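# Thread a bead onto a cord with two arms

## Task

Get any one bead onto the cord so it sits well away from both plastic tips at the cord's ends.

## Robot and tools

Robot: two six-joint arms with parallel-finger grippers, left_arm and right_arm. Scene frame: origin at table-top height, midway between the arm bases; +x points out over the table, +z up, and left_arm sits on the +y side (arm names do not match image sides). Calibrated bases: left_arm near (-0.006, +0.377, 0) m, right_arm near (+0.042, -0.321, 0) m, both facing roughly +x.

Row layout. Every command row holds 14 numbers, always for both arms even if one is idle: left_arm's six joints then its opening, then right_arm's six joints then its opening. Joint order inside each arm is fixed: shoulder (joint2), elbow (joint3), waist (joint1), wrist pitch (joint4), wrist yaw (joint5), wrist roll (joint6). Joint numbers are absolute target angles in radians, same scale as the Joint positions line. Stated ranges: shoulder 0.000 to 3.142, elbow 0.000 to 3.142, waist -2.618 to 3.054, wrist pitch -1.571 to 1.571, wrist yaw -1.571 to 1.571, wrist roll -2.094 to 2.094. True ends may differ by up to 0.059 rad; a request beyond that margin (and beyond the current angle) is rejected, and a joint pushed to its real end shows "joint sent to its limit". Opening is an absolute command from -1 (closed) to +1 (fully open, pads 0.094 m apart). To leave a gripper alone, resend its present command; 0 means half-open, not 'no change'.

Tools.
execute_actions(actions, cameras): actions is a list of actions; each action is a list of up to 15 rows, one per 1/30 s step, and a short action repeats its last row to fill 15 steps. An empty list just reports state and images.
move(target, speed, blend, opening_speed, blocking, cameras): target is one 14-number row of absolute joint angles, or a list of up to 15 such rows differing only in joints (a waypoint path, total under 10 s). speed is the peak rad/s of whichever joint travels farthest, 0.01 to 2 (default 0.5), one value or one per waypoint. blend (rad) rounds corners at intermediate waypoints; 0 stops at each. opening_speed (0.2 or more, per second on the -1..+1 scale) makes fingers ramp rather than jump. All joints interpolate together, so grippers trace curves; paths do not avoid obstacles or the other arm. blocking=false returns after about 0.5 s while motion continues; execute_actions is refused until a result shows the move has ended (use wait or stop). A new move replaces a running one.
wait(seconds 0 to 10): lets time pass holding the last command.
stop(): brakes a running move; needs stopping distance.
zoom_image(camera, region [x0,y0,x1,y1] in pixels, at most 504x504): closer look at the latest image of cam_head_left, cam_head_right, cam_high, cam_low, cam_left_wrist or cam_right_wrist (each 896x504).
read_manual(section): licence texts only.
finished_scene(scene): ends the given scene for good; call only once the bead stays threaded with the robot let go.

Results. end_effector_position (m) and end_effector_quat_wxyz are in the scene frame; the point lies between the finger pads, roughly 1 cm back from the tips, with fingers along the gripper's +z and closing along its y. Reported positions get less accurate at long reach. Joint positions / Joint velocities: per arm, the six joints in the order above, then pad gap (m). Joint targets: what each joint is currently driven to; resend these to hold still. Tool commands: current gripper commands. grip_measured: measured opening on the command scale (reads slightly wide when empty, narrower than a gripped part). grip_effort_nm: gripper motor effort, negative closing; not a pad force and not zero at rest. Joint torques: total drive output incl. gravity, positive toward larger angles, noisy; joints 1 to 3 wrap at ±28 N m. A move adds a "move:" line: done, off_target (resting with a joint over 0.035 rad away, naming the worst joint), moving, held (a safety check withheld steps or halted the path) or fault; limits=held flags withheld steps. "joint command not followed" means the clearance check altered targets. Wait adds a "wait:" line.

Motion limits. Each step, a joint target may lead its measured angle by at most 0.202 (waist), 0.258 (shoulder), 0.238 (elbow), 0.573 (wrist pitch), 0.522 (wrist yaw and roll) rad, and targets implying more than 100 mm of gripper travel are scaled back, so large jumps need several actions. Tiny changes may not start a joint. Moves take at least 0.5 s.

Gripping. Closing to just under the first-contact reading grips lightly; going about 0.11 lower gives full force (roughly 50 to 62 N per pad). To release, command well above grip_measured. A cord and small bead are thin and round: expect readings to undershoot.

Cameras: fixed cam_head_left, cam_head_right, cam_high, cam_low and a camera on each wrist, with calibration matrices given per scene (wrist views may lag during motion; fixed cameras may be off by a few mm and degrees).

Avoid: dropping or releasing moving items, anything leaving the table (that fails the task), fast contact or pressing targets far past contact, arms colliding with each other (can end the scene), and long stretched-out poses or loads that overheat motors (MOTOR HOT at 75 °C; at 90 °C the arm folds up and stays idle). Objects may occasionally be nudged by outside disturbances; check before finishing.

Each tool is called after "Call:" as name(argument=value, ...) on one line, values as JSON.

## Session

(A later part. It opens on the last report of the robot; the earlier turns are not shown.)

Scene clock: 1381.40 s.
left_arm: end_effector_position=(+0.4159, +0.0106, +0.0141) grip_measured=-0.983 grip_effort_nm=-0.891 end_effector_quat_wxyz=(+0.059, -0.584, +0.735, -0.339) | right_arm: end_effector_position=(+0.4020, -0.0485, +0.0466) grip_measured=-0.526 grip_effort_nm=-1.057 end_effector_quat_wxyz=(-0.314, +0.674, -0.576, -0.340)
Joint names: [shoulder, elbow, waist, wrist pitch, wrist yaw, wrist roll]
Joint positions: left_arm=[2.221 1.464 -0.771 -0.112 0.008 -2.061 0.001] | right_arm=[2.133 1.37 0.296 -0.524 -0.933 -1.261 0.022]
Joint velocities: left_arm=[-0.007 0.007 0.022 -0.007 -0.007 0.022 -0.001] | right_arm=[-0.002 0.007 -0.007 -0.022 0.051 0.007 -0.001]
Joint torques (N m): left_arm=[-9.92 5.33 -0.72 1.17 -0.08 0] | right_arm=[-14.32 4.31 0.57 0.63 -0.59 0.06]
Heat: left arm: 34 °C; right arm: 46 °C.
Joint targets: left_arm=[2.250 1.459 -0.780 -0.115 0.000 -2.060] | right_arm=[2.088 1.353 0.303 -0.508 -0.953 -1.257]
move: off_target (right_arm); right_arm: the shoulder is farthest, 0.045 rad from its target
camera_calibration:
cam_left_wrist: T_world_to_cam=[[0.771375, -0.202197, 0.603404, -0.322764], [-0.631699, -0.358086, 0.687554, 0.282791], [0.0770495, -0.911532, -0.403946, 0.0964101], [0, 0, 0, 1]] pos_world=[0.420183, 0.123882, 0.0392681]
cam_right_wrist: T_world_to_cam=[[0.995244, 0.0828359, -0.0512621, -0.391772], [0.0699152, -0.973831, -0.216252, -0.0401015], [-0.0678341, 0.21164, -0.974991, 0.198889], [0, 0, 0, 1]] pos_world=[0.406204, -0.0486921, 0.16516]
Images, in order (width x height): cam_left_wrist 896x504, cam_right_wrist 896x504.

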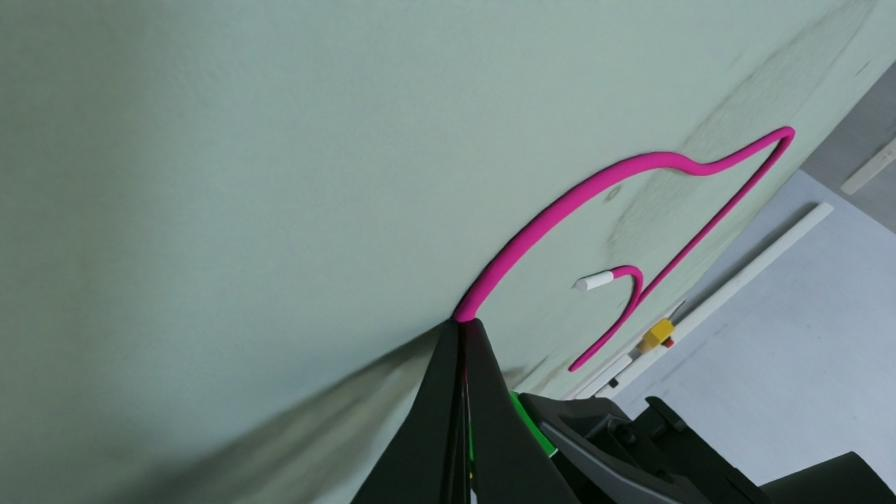

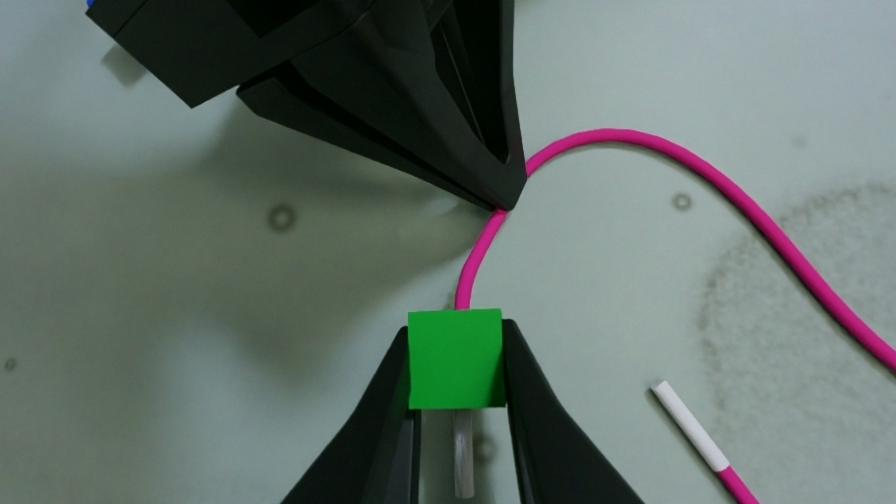

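Call:
move(target=[2.245,1.459,-0.814,-0.072,0.0,-2.06,-1,2.088,1.353,0.303,-0.508,-0.953,-1.257,-0.68], speed=0.06, cameras=["cam_left_wrist","cam_right_wrist"])

Scene clock: 1389.47 s.
left_arm: end_effector_position=(+0.4065, -0.0078, +0.0187) grip_measured=-0.984 grip_effort_nm=-0.877 end_effector_quat_wxyz=(+0.055, -0.568, +0.741, -0.353) | right_arm: end_effector_position=(+0.4020, -0.0485, +0.0466) grip_measured=-0.526 grip_effort_nm=-1.053 end_effector_quat_wxyz=(-0.314, +0.674, -0.576, -0.340)
Joint names: [shoulder, elbow, waist, wrist pitch, wrist yaw, wrist roll]
Joint positions: left_arm=[2.221 1.464 -0.806 -0.083 0.008 -2.061 0.001] | right_arm=[2.133 1.37 0.296 -0.524 -0.933 -1.261 0.022]
Joint velocities: left_arm=[-0.017 -0.002 -0.017 0.081 -0.066 -0.007 0] | right_arm=[-0.012 -0.002 0.002 0.066 0.037 -0.081 0]
Joint torques (N m): left_arm=[-10.33 5.34 -0.62 1.32 -0.08 0] | right_arm=[-14.28 4.22 0.61 0.65 -0.61 0.04]
Heat: left arm: 34 °C; right arm: 46 °C.
Joint targets: left_arm=[2.245 1.459 -0.814 -0.072 0.000 -2.060] | right_arm=[2.088 1.353 0.303 -0.508 -0.953 -1.257]
move: off_target (right_arm); right_arm: the shoulder is farthest, 0.045 rad from its target
camera_calibration:
cam_left_wrist: T_world_to_cam=[[0.751046, -0.217628, 0.623352, -0.31423], [-0.658133, -0.322293, 0.680432, 0.278272], [0.0528213, -0.921285, -0.385285, 0.0916803], [0, 0, 0, 1]] pos_world=[0.414299, 0.105764, 0.041854]
cam_right_wrist: T_world_to_cam=[[0.995244, 0.0828359, -0.0512621, -0.391772], [0.0699152, -0.973831, -0.216252, -0.0401015], [-0.0678341, 0.21164, -0.974991, 0.198889], [0, 0, 0, 1]] pos_world=[0.406204, -0.0486921, 0.16516]
Images, in order (width x height): cam_left_wrist 896x504, cam_right_wrist 896x504.

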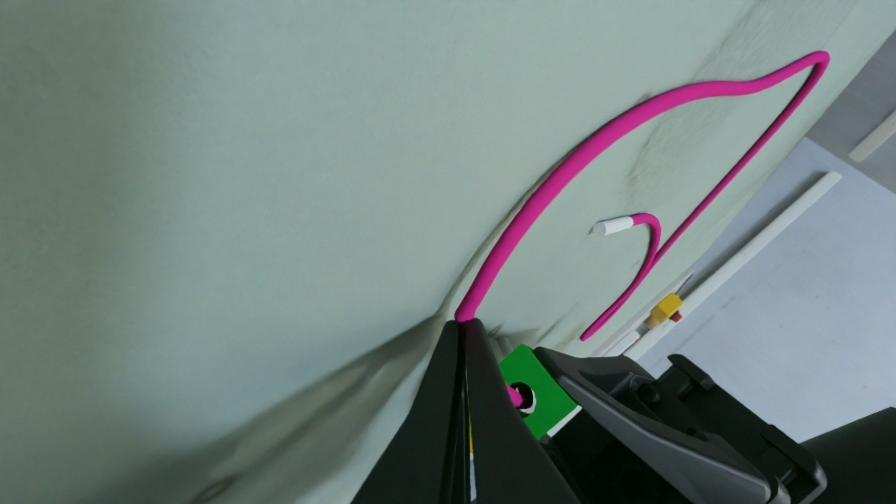

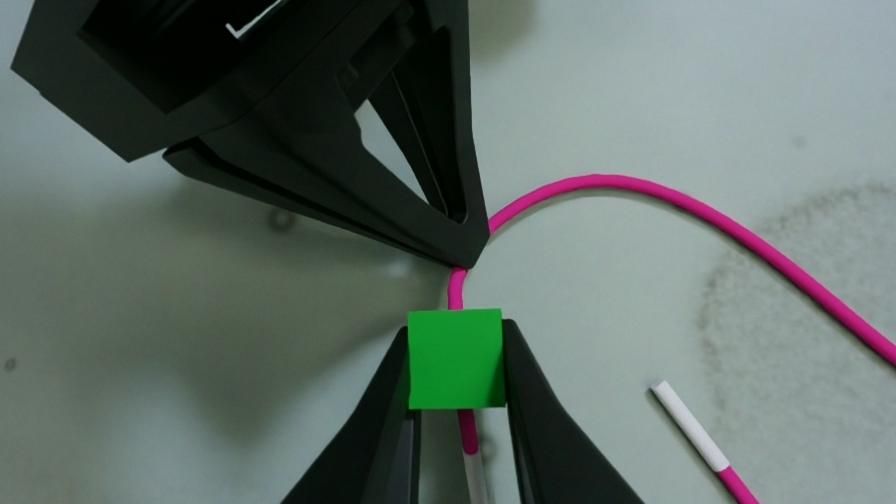

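Call:
move(target=[2.240,1.459,-0.810,-0.082,0.0,-2.06,-0.5,2.088,1.353,0.303,-0.508,-0.953,-1.257,-0.68], speed=0.15, cameras=[])

Call:
move(target=[[2.135,1.459,-0.812,-0.090,0.0,-2.06,-0.5,2.088,1.353,0.303,-0.508,-0.953,-1.257,-0.68],[2.135,1.459,-0.768,-0.120,0.0,-2.06,-0.5,2.088,1.353,0.303,-0.508,-0.953,-1.257,-0.68]], speed=0.2, cameras=["cam_left_wrist","cam_right_wrist"])

Scene clock: 1395.93 s.
left_arm: end_effector_position=(+0.4080, -0.0090, +0.0204) grip_measured=-0.502 grip_effort_nm=0.095 end_effector_quat_wxyz=(+0.056, -0.567, +0.740, -0.357) | right_arm: end_effector_position=(+0.4020, -0.0485, +0.0466) grip_measured=-0.526 grip_effort_nm=-1.057 end_effector_quat_wxyz=(-0.314, +0.674, -0.576, -0.340)
Joint names: [shoulder, elbow, waist, wrist pitch, wrist yaw, wrist roll]
Joint positions: left_arm=[2.221 1.464 -0.806 -0.073 0.008 -2.061 0.023] | right_arm=[2.133 1.37 0.296 -0.524 -0.933 -1.261 0.022]
Joint velocities: left_arm=[0.002 0.007 0.007 0.051 -0.007 -0.081 -0.001] | right_arm=[-0.002 -0.002 -0.012 -0.007 -0.037 -0.051 -0.001]
Joint torques (N m): left_arm=[-10.77 5.37 -0.28 1.16 -0.08 0] | right_arm=[-14.27 4.29 0.61 0.66 -0.6 0.04]
Heat: left arm: 33 °C; right arm: 46 °C.
Joint targets: left_arm=[2.240 1.459 -0.810 -0.082 0.000 -2.060] | right_arm=[2.088 1.353 0.303 -0.508 -0.953 -1.257]
move: off_target (right_arm); right_arm: the shoulder is farthest, 0.045 rad from its target
No camera images: "cameras" was empty.

Scene clock: 1397.23 s.
left_arm: end_effector_position=(+0.4192, +0.0094, +0.0322) grip_measured=-0.502 grip_effort_nm=0.100 end_effector_quat_wxyz=(+0.062, -0.582, +0.730, -0.354) | right_arm: end_effector_position=(+0.4020, -0.0485, +0.0466) grip_measured=-0.526 grip_effort_nm=-1.053 end_effector_quat_wxyz=(-0.314, +0.674, -0.576, -0.340)
Joint names: [shoulder, elbow, waist, wrist pitch, wrist yaw, wrist roll]
Joint positions: left_arm=[2.188 1.464 -0.769 -0.112 0.007 -2.061 0.023] | right_arm=[2.133 1.37 0.296 -0.524 -0.933 -1.261 0.022]
Joint velocities: left_arm=[-0.012 -0.007 -0.002 0.037 0.051 0.007 -0.001] | right_arm=[-0.007 0.007 -0.027 -0.051 -0.051 -0.051 -0.001]
Joint torques (N m): left_arm=[-16.8 5.45 0.21 1.16 -0.08 0] | right_arm=[-14.32 4.31 0.62 0.63 -0.61 0.05]
Heat: left arm: 34 °C; right arm: 46 °C.
Joint targets: left_arm=[2.135 1.459 -0.768 -0.120 0.000 -2.060] | right_arm=[2.088 1.353 0.303 -0.508 -0.953 -1.257]
move: off_target (left_arm, right_arm); left_arm: the shoulder is farthest, 0.053 rad from its target; right_arm: the shoulder is farthest, 0.045 rad from its target
camera_calibration:
cam_left_wrist: T_world_to_cam=[[0.756152, -0.186769, 0.627178, -0.330978], [-0.648237, -0.344969, 0.678812, 0.278999], [0.0895757, -0.919844, -0.38192, 0.0965319], [0, 0, 0, 1]] pos_world=[0.42248, 0.123224, 0.0550618]
cam_right_wrist: T_world_to_cam=[[0.995244, 0.0828359, -0.0512621, -0.391772], [0.0699152, -0.973831, -0.216252, -0.0401015], [-0.0678341, 0.21164, -0.974991, 0.198889], [0, 0, 0, 1]] pos_world=[0.406204, -0.0486921, 0.16516]
Images, in order (width x height): cam_left_wrist 896x504, cam_right_wrist 896x504.

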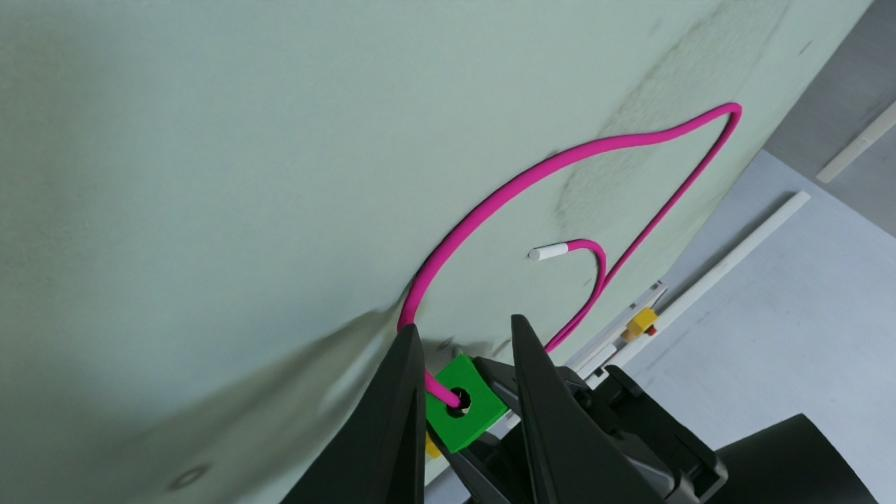

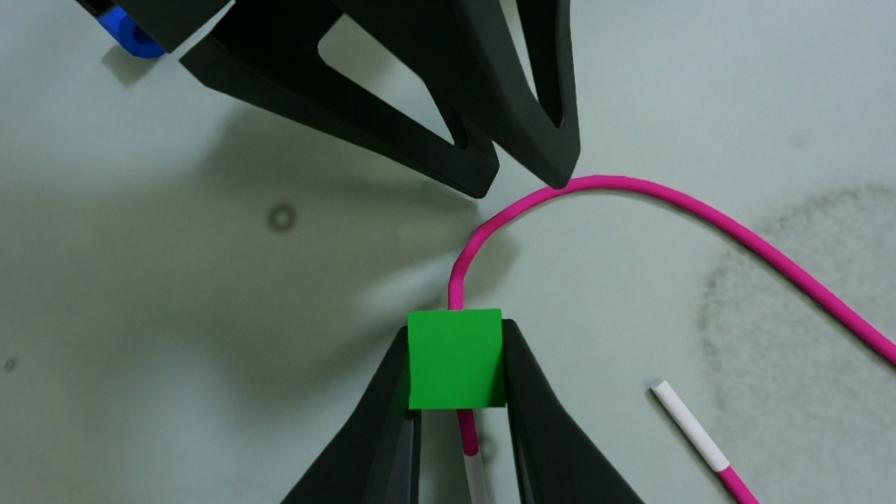

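Call:
move(target=[[2.145,1.459,-0.795,-0.100,0.0,-2.06,-0.5,2.088,1.353,0.303,-0.508,-0.953,-1.257,-0.68],[2.235,1.459,-0.795,-0.098,0.0,-2.06,-0.5,2.088,1.353,0.303,-0.508,-0.953,-1.257,-0.68]], speed=0.2, cameras=["cam_left_wrist","cam_right_wrist"])

Call:
zoom_image(camera="cam_left_wrist", region=[380, 220, 580, 420])

Scene clock: 1406.20 s.
left_arm: end_effector_position=(+0.4109, +0.0007, +0.0204) grip_measured=-0.502 grip_effort_nm=0.095 end_effector_quat_wxyz=(+0.057, -0.576, +0.738, -0.348) | right_arm: end_effector_position=(+0.4020, -0.0485, +0.0466) grip_measured=-0.526 grip_effort_nm=-1.053 end_effector_quat_wxyz=(-0.314, +0.674, -0.576, -0.340)
Joint names: [shoulder, elbow, waist, wrist pitch, wrist yaw, wrist roll]
Joint positions: left_arm=[2.213 1.464 -0.79 -0.102 0.007 -2.062 0.023] | right_arm=[2.133 1.37 0.296 -0.524 -0.933 -1.261 0.022]
Joint velocities: left_arm=[0.012 0.017 -0.017 -0.022 -0.051 0.022 0] | right_arm=[-0.012 -0.002 -0.012 -0.037 -0.066 -0.007 -0.001]
Joint torques (N m): left_arm=[-10.41 5.39 -0.39 1.25 -0.07 0] | right_arm=[-14.32 4.3 0.55 0.65 -0.62 0.05]
Heat: left arm: 34 °C; right arm: 47 °C.
Joint targets: left_arm=[2.235 1.459 -0.795 -0.098 0.000 -2.060] | right_arm=[2.088 1.353 0.303 -0.508 -0.953 -1.257]
move: off_target (right_arm); right_arm: the shoulder is farthest, 0.045 rad from its target
camera_calibration:
cam_left_wrist: T_world_to_cam=[[0.759026, -0.208745, 0.616688, -0.319877], [-0.647723, -0.337886, 0.682853, 0.278339], [0.0658285, -0.917747, -0.391673, 0.0947106], [0, 0, 0, 1]] pos_world=[0.416847, 0.114195, 0.0442949]
cam_right_wrist: T_world_to_cam=[[0.995244, 0.0828359, -0.0512621, -0.391772], [0.0699152, -0.973831, -0.216252, -0.0401015], [-0.0678341, 0.21164, -0.974991, 0.198889], [0, 0, 0, 1]] pos_world=[0.406204, -0.0486921, 0.16516]
Images, in order (width x height): cam_left_wrist 896x504, cam_right_wrist 896x504.

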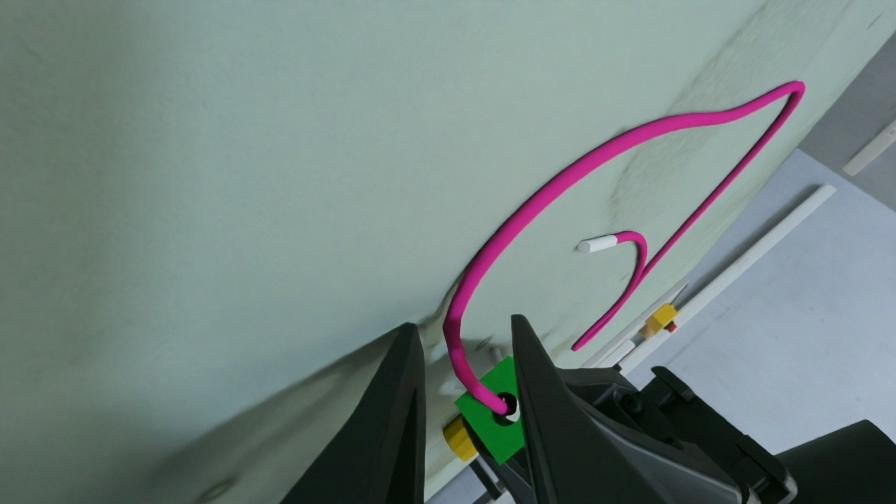

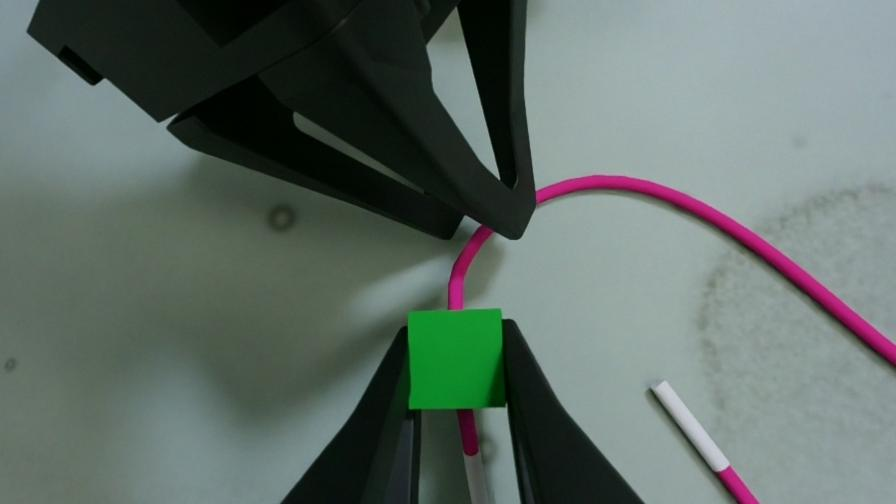

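Scaled by 2.520 from the camera's 896x504 image, which has a finer 1280x720 frame.

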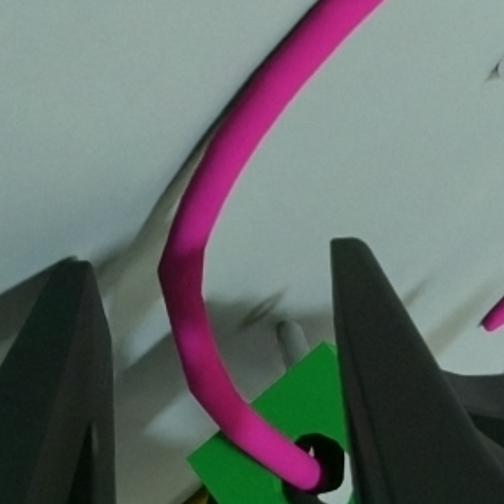

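Lower a bit, close.

Call:
move(target=[2.243,1.459,-0.795,-0.098,0.0,-2.06,-0.7,2.088,1.353,0.303,-0.508,-0.953,-1.257,-0.68], speed=0.15, cameras=[])

Call:
move(target=[2.243,1.459,-0.795,-0.098,0.0,-2.06,-1,2.088,1.353,0.303,-0.508,-0.953,-1.257,-0.68], speed=0.15, opening_speed=0.3, cameras=["cam_left_wrist","cam_right_wrist"])

Scene clock: 1412.43 s.
left_arm: end_effector_position=(+0.4105, +0.0010, +0.0176) grip_measured=-0.698 grip_effort_nm=-0.085 end_effector_quat_wxyz=(+0.057, -0.576, +0.739, -0.345) | right_arm: end_effector_position=(+0.4020, -0.0485, +0.0466) grip_measured=-0.526 grip_effort_nm=-1.057 end_effector_quat_wxyz=(-0.314, +0.674, -0.576, -0.340)
Joint names: [shoulder, elbow, waist, wrist pitch, wrist yaw, wrist roll]
Joint positions: left_arm=[2.218 1.464 -0.79 -0.101 0.007 -2.062 0.014] | right_arm=[2.133 1.37 0.296 -0.524 -0.933 -1.261 0.022]
Joint velocities: left_arm=[0.012 -0.002 0.017 -0.11 0.022 0.022 0.002] | right_arm=[0.002 -0.007 -0.002 -0.066 0.007 -0.037 -0.001]
Joint torques (N m): left_arm=[-10.21 5.35 -0.39 1.24 -0.07 0] | right_arm=[-14.35 4.31 0.59 0.64 -0.62 0.06]
Heat: left arm: 34 °C; right arm: 47 °C.
Joint targets: left_arm=[2.243 1.459 -0.795 -0.098 0.000 -2.060] | right_arm=[2.088 1.353 0.303 -0.508 -0.953 -1.257]
move: off_target (right_arm); right_arm: the shoulder is farthest, 0.045 rad from its target
No camera images: "cameras" was empty.

Scene clock: 1413.63 s.
left_arm: end_effector_position=(+0.4105, +0.0010, +0.0176) grip_measured=-0.997 grip_effort_nm=-0.144 end_effector_quat_wxyz=(+0.057, -0.576, +0.739, -0.345) | right_arm: end_effector_position=(+0.4020, -0.0485, +0.0466) grip_measured=-0.526 grip_effort_nm=-1.057 end_effector_quat_wxyz=(-0.314, +0.674, -0.576, -0.340)
Joint names: [shoulder, elbow, waist, wrist pitch, wrist yaw, wrist roll]
Joint positions: left_arm=[2.218 1.464 -0.79 -0.101 0.007 -2.062 0] | right_arm=[2.133 1.37 0.296 -0.524 -0.933 -1.261 0.022]
Joint velocities: left_arm=[-0.027 -0.017 -0.002 0.007 0.007 0.022 -0.001] | right_arm=[-0.007 -0.007 -0.007 0.007 -0.022 -0.022 0.002]
Joint torques (N m): left_arm=[-10.19 5.34 -0.39 1.23 -0.08 0] | right_arm=[-14.34 4.33 0.57 0.64 -0.61 0.05]
Heat: left arm: 34 °C; right arm: 47 °C.
Joint targets: left_arm=[2.243 1.459 -0.795 -0.098 0.000 -2.060] | right_arm=[2.088 1.353 0.303 -0.508 -0.953 -1.257]
move: off_target (right_arm); right_arm: the shoulder is farthest, 0.045 rad from its target
camera_calibration:
cam_left_wrist: T_world_to_cam=[[0.761291, -0.210787, 0.613192, -0.318671], [-0.645206, -0.340156, 0.684107, 0.279103], [0.0643801, -0.91644, -0.394959, 0.0945586], [0, 0, 0, 1]] pos_world=[0.416593, 0.114424, 0.0418173]
cam_right_wrist: T_world_to_cam=[[0.995244, 0.0828359, -0.0512621, -0.391772], [0.0699152, -0.973831, -0.216252, -0.0401015], [-0.0678341, 0.21164, -0.974991, 0.198889], [0, 0, 0, 1]] pos_world=[0.406204, -0.0486921, 0.16516]
Images, in order (width x height): cam_left_wrist 896x504, cam_right_wrist 896x504.

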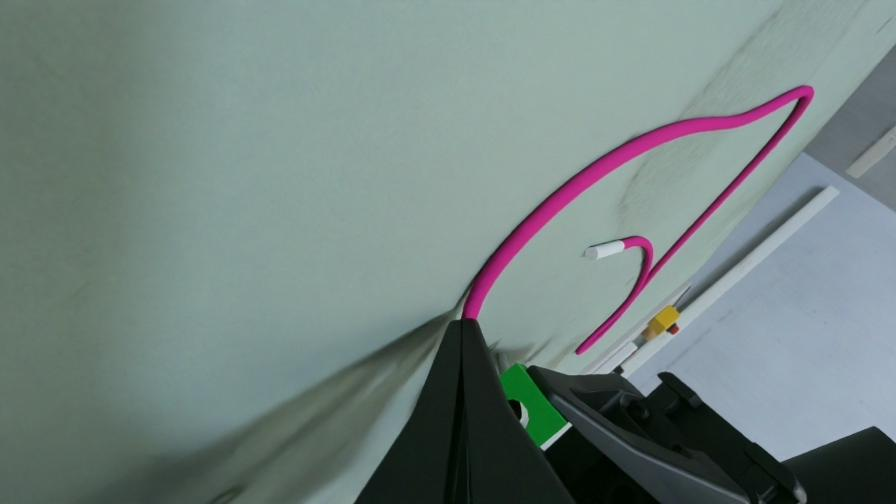

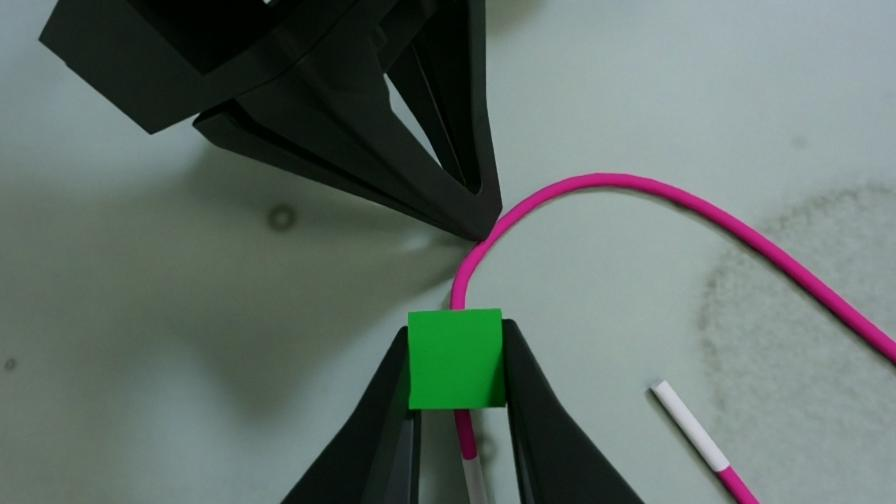

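Call:
execute_actions(actions=[])

Scene clock: 1443.33 s.
left_arm: end_effector_position=(+0.4105, +0.0010, +0.0176) grip_measured=-0.997 grip_effort_nm=-0.144 end_effector_quat_wxyz=(+0.057, -0.576, +0.739, -0.345) | right_arm: end_effector_position=(+0.4020, -0.0485, +0.0466) grip_measured=-0.526 grip_effort_nm=-1.057 end_effector_quat_wxyz=(-0.314, +0.674, -0.576, -0.340)
Joint names: [shoulder, elbow, waist, wrist pitch, wrist yaw, wrist roll]
Joint positions: left_arm=[2.218 1.464 -0.79 -0.101 0.007 -2.062 0] | right_arm=[2.133 1.37 0.296 -0.524 -0.933 -1.261 0.022]
Joint velocities: left_arm=[-0.022 0.007 -0.022 -0.022 0.022 -0.037 -0.001] | right_arm=[0.007 -0.012 -0.002 -0.007 -0.066 -0.066 0.001]
Joint torques (N m): left_arm=[-10.21 5.37 -0.38 1.24 -0.07 0] | right_arm=[-14.32 4.34 0.62 0.64 -0.61 0.04]
Heat: left arm: 35 °C; right arm: 47 °C.
Joint targets: left_arm=[2.243 1.459 -0.795 -0.098 0.000 -2.060] | right_arm=[2.088 1.353 0.303 -0.508 -0.953 -1.257]
Tool commands: left_gripper/opening=-1.0 right_gripper/opening=-0.68
camera_calibration:
cam_left_wrist: T_world_to_cam=[[0.761291, -0.210787, 0.613192, -0.318671], [-0.645206, -0.340156, 0.684107, 0.279103], [0.0643801, -0.91644, -0.394959, 0.0945586], [0, 0, 0, 1]] pos_world=[0.416593, 0.114424, 0.0418173]
cam_right_wrist: T_world_to_cam=[[0.995244, 0.0828359, -0.0512621, -0.391772], [0.0699152, -0.973831, -0.216252, -0.0401015], [-0.0678341, 0.21164, -0.974991, 0.198889], [0, 0, 0, 1]] pos_world=[0.406204, -0.0486921, 0.16516]

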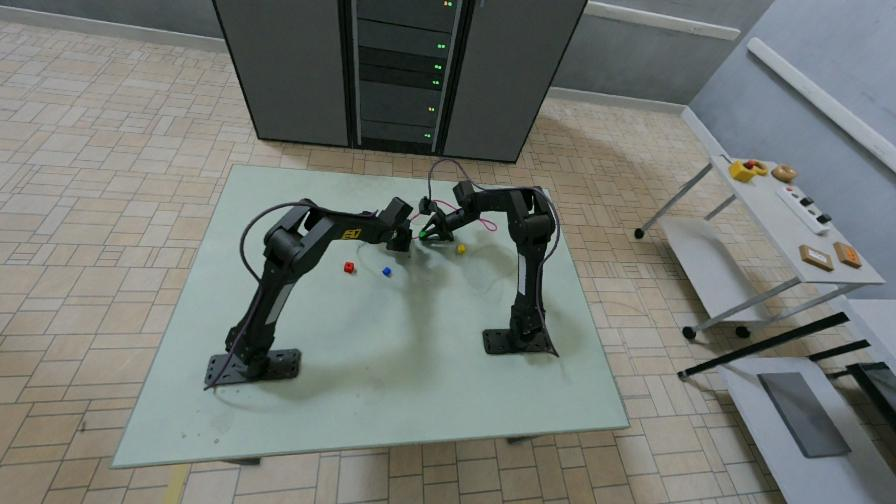

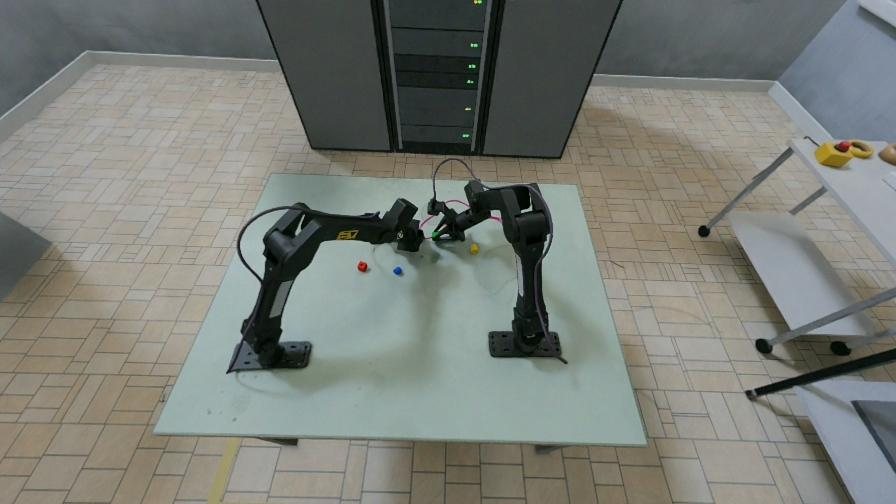

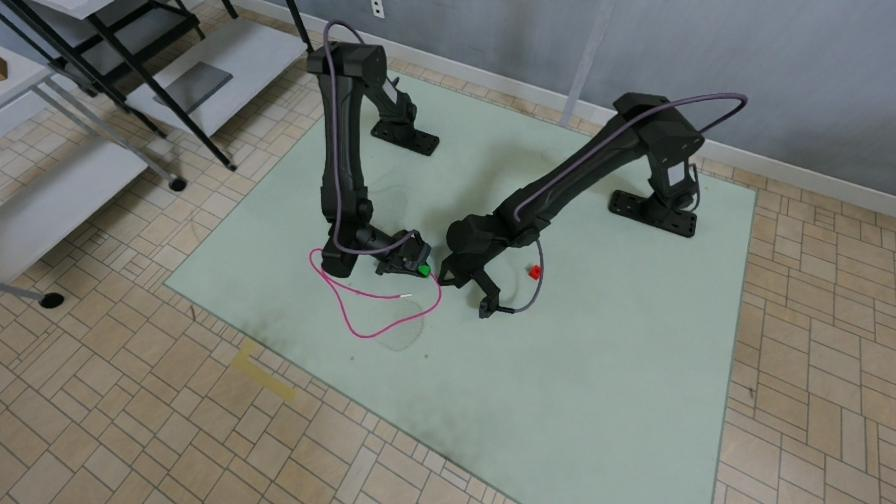

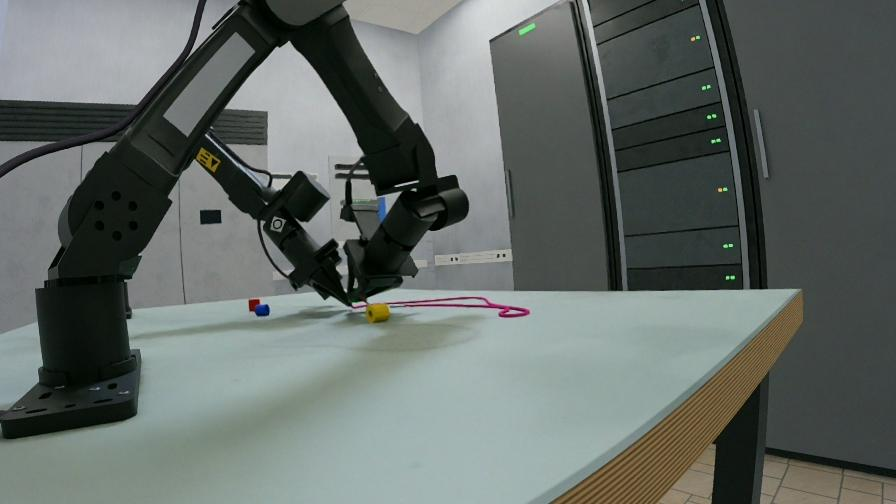

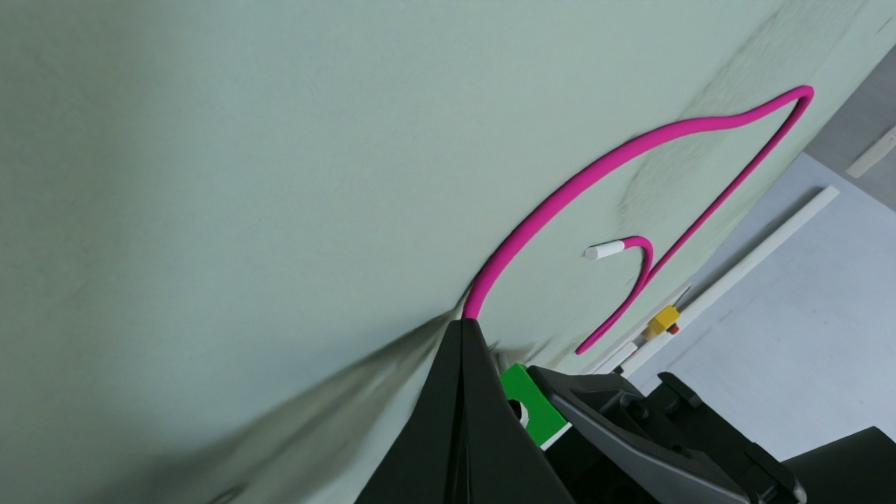

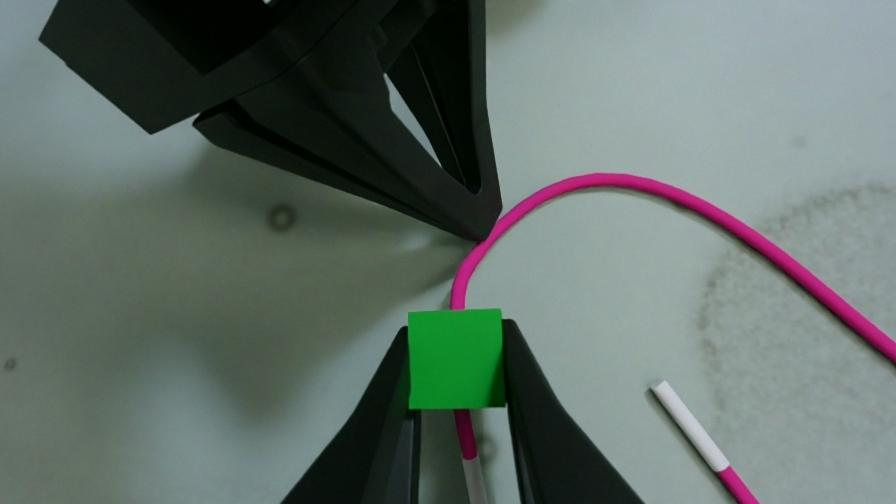

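Call:
move(target=[[2.135,1.459,-0.768,-0.12,0,-2.06,-1,2.088,1.353,0.303,-0.508,-0.953,-1.257,-0.68],[2.05,1.55,-0.726,-0.36,0,-2.06,-1,2.088,1.353,0.303,-0.508,-0.953,-1.257,-0.68],[2.2,1.9,-0.35,-0.893,0,-0.853,-1,2.088,1.353,0.303,-0.508,-0.953,-1.257,-0.68]], blend=0.03, cameras=["cam_right_wrist"])

Call:
move(target=[2.2,1.9,-0.35,-0.893,0,-0.853,-1,2.195,1.353,0.303,-0.508,-0.953,-1.257,-0.68], speed=0.08, cameras=["cam_right_wrist","cam_high","cam_low"])

Scene clock: 1457.67 s.
left_arm: end_effector_position=(+0.4840, +0.2279, +0.0874) grip_measured=-0.997 grip_effort_nm=-0.149 end_effector_quat_wxyz=(+0.154, -0.274, +0.944, -0.105) | right_arm: end_effector_position=(+0.4020, -0.0485, +0.0466) grip_measured=-0.526 grip_effort_nm=-1.057 end_effector_quat_wxyz=(-0.314, +0.674, -0.576, -0.340)
Joint names: [shoulder, elbow, waist, wrist pitch, wrist yaw, wrist roll]
Joint positions: left_arm=[2.176 1.869 -0.352 -0.889 0.007 -0.861 0] | right_arm=[2.133 1.37 0.296 -0.524 -0.933 -1.261 0.022]
Joint velocities: left_arm=[-0.007 -0.002 -0.002 0.037 -0.022 -0.051 -0.001] | right_arm=[0.012 0.007 0.002 -0.007 -0.081 -0.037 -0.001]
Joint torques (N m): left_arm=[-10.15 8.28 0.17 0.79 -0.07 0.05] | right_arm=[-14.3 4.29 0.58 0.65 -0.61 0.05]
Heat: left arm: 35 °C; right arm: 47 °C.
Joint targets: left_arm=[2.200 1.900 -0.350 -0.893 0.000 -0.853] | right_arm=[2.088 1.353 0.303 -0.508 -0.953 -1.257]
move: off_target (right_arm); right_arm: the shoulder is farthest, 0.045 rad from its target
camera_calibration:
cam_right_wrist: T_world_to_cam=[[0.995244, 0.0828359, -0.0512621, -0.391772], [0.0699152, -0.973831, -0.216252, -0.0401015], [-0.0678341, 0.21164, -0.974991, 0.198889], [0, 0, 0, 1]] pos_world=[0.406204, -0.0486921, 0.16516]
Images, in order (width x height): cam_right_wrist 896x504.

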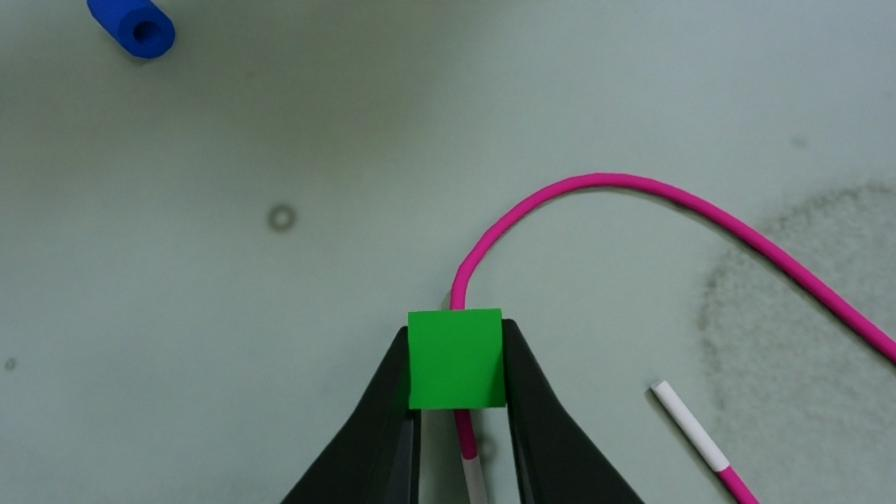

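Scene clock: 1459.27 s.
left_arm: end_effector_position=(+0.4838, +0.2280, +0.0873) grip_measured=-0.997 grip_effort_nm=-0.139 end_effector_quat_wxyz=(+0.154, -0.273, +0.944, -0.104) | right_arm: end_effector_position=(+0.3989, -0.0493, +0.0304) grip_measured=-0.526 grip_effort_nm=-1.057 end_effector_quat_wxyz=(-0.299, +0.669, -0.583, -0.350)
Joint names: [shoulder, elbow, waist, wrist pitch, wrist yaw, wrist roll]
Joint positions: left_arm=[2.176 1.869 -0.352 -0.89 0.007 -0.861 0] | right_arm=[2.174 1.37 0.296 -0.523 -0.935 -1.26 0.022]
Joint velocities: left_arm=[0.007 -0.022 -0.022 0.066 -0.007 0.007 0] | right_arm=[0.002 -0.012 0.002 -0.007 -0.11 -0.051 -0.001]
Joint torques (N m): left_arm=[-10.15 8.31 0.17 0.81 -0.07 0.06] | right_arm=[-9.28 4.15 0.58 0.58 -0.59 0.05]
Heat: left arm: 35 °C; right arm: 47 °C.
Joint targets: left_arm=[2.200 1.900 -0.350 -0.893 0.000 -0.853] | right_arm=[2.195 1.353 0.303 -0.508 -0.953 -1.257]
move: done
camera_calibration:
cam_right_wrist: T_world_to_cam=[[0.992474, 0.0824625, -0.0905285, -0.387195], [0.0620797, -0.97605, -0.208498, -0.0413754], [-0.105554, 0.201309, -0.973824, 0.19751], [0, 0, 0, 1]] pos_world=[0.407697, -0.0482161, 0.148661]
Images, in order (width x height): cam_high 896x504, cam_low 896x504, cam_right_wrist 896x504.

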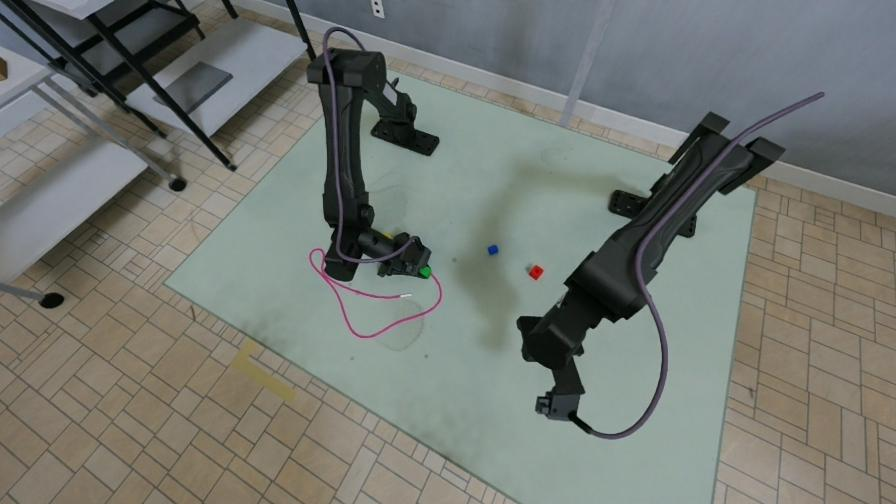

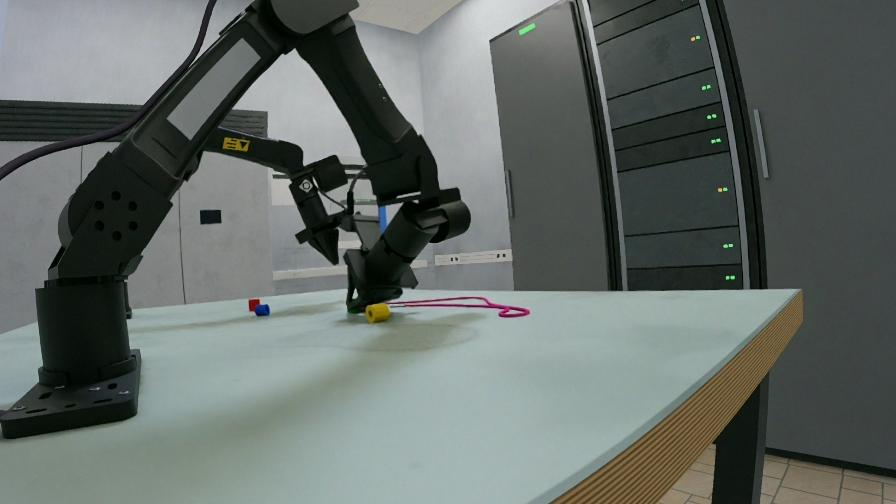

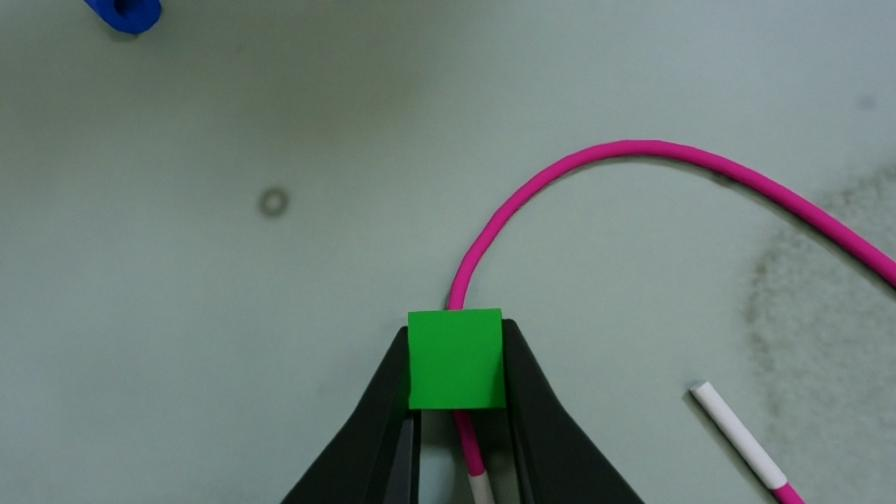

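Call:
move(target=[2.2,1.9,-0.35,-0.893,0,-0.853,-1,2.13,1.353,0.303,-0.508,-0.953,-1.257,-0.25], opening_speed=0.5, cameras=["cam_right_wrist"])

Call:
move(target=[2.2,1.9,-0.35,-0.893,0,-0.853,-1,2.03,1.5,0.303,-0.741,-0.953,-1.257,-0.25], speed=0.15, cameras=["cam_right_wrist","cam_high","cam_low"])

Scene clock: 1484.40 s.
left_arm: end_effector_position=(+0.4838, +0.2280, +0.0873) grip_measured=-0.997 grip_effort_nm=-0.139 end_effector_quat_wxyz=(+0.154, -0.273, +0.944, -0.104) | right_arm: end_effector_position=(+0.3989, -0.0493, +0.0304) grip_measured=-0.253 grip_effort_nm=0.129 end_effector_quat_wxyz=(-0.299, +0.669, -0.583, -0.350)
Joint names: [shoulder, elbow, waist, wrist pitch, wrist yaw, wrist roll]
Joint positions: left_arm=[2.176 1.869 -0.352 -0.89 0.007 -0.861 0] | right_arm=[2.174 1.37 0.296 -0.523 -0.935 -1.26 0.035]
Joint velocities: left_arm=[0.022 -0.002 -0.012 0.051 -0.007 -0.051 0] | right_arm=[0.002 -0.012 -0.007 -0.007 0.037 -0.037 0]
Joint torques (N m): left_arm=[-10.14 8.29 0.17 0.81 -0.08 0.06] | right_arm=[-14.31 4.15 0.61 0.58 -0.58 0.05]
Heat: left arm: 33 °C; right arm: 41 °C.
Joint targets: left_arm=[2.200 1.900 -0.350 -0.893 0.000 -0.853] | right_arm=[2.130 1.353 0.303 -0.508 -0.953 -1.257]
move: off_target (right_arm); right_arm: the shoulder is farthest, 0.044 rad from its target
camera_calibration:
cam_right_wrist: T_world_to_cam=[[0.992474, 0.0824625, -0.0905285, -0.387195], [0.0620797, -0.97605, -0.208498, -0.0413754], [-0.105554, 0.201309, -0.973824, 0.19751], [0, 0, 0, 1]] pos_world=[0.407697, -0.0482161, 0.148661]
Images, in order (width x height): cam_right_wrist 896x504.

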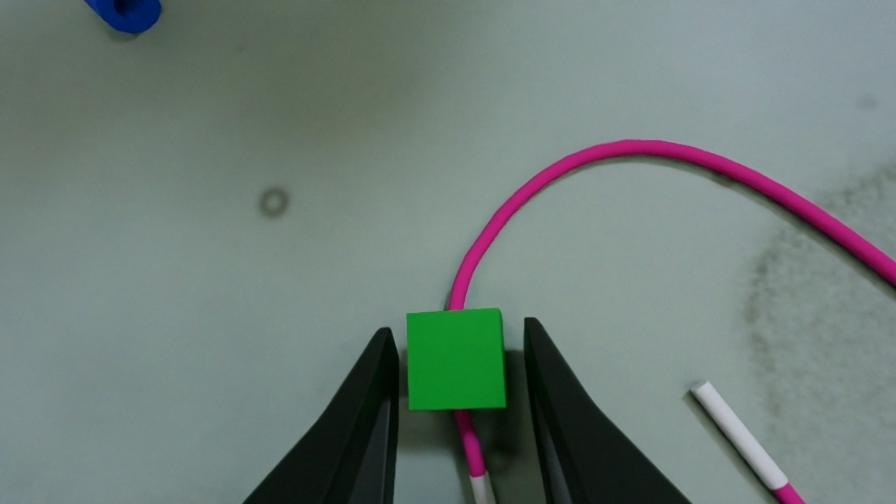

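Scene clock: 1486.57 s.
left_arm: end_effector_position=(+0.4838, +0.2280, +0.0873) grip_measured=-0.997 grip_effort_nm=-0.139 end_effector_quat_wxyz=(+0.154, -0.273, +0.944, -0.104) | right_arm: end_effector_position=(+0.3978, -0.0496, +0.0880) grip_measured=-0.253 grip_effort_nm=0.120 end_effector_quat_wxyz=(-0.297, +0.669, -0.584, -0.351)
Joint names: [shoulder, elbow, waist, wrist pitch, wrist yaw, wrist roll]
Joint positions: left_arm=[2.176 1.869 -0.352 -0.89 0.007 -0.861 0] | right_arm=[2.073 1.464 0.296 -0.722 -0.935 -1.26 0.035]
Joint velocities: left_arm=[-0.017 -0.007 -0.002 0.037 0.051 -0.051 0.001] | right_arm=[-0.002 -0.007 -0.022 -0.051 0.022 0.007 0]
Joint torques (N m): left_arm=[-10.15 8.28 0.16 0.81 -0.07 0.06] | right_arm=[-14.01 8.64 0.61 0.2 -0.61 0.04]
Heat: left arm: 33 °C; right arm: 42 °C.
Joint targets: left_arm=[2.200 1.900 -0.350 -0.893 0.000 -0.853] | right_arm=[2.030 1.500 0.303 -0.741 -0.953 -1.257]
move: off_target (right_arm); right_arm: the shoulder is farthest, 0.043 rad from its target
camera_calibration:
cam_right_wrist: T_world_to_cam=[[0.99214, 0.0823504, -0.0942173, -0.380358], [0.0613274, -0.976303, -0.207537, -0.0294577], [-0.109075, 0.200128, -0.973679, 0.254932], [0, 0, 0, 1]] pos_world=[0.406982, -0.048456, 0.206272]
Images, in order (width x height): cam_high 896x504, cam_low 896x504, cam_right_wrist 896x504.

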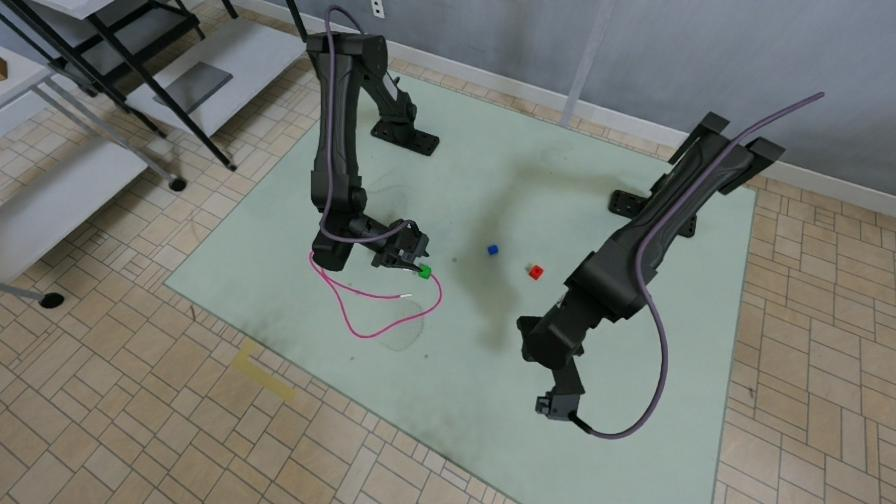

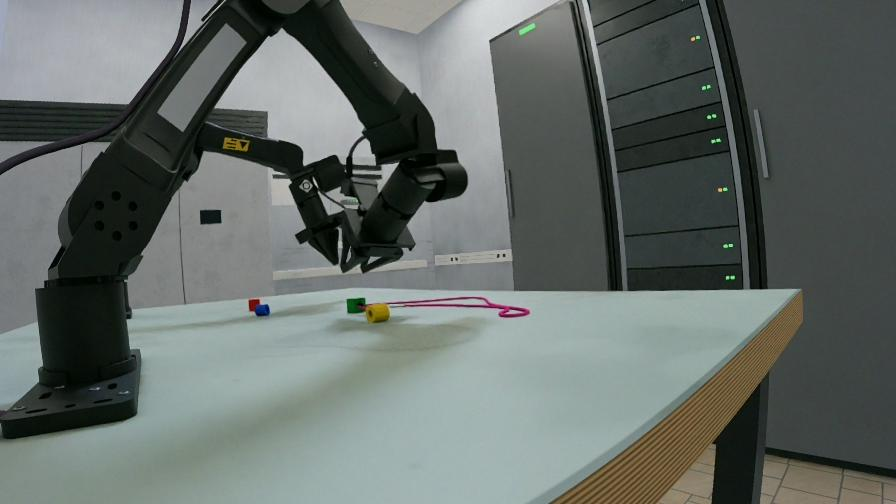

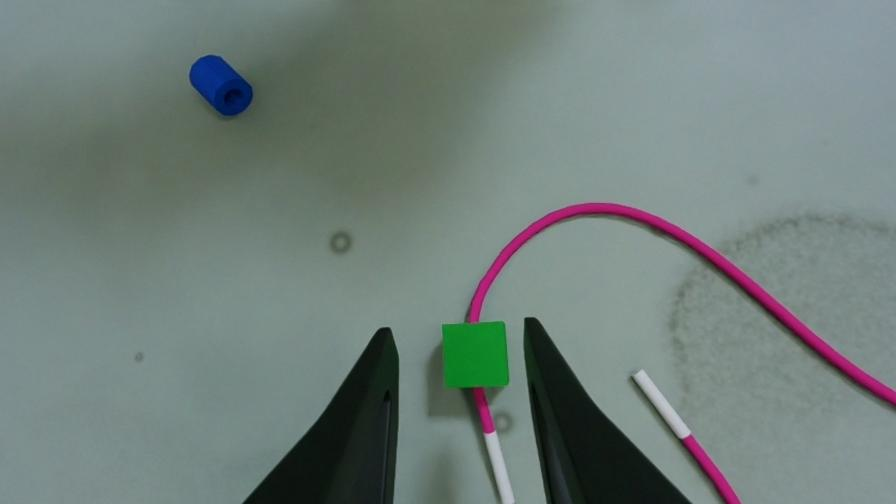

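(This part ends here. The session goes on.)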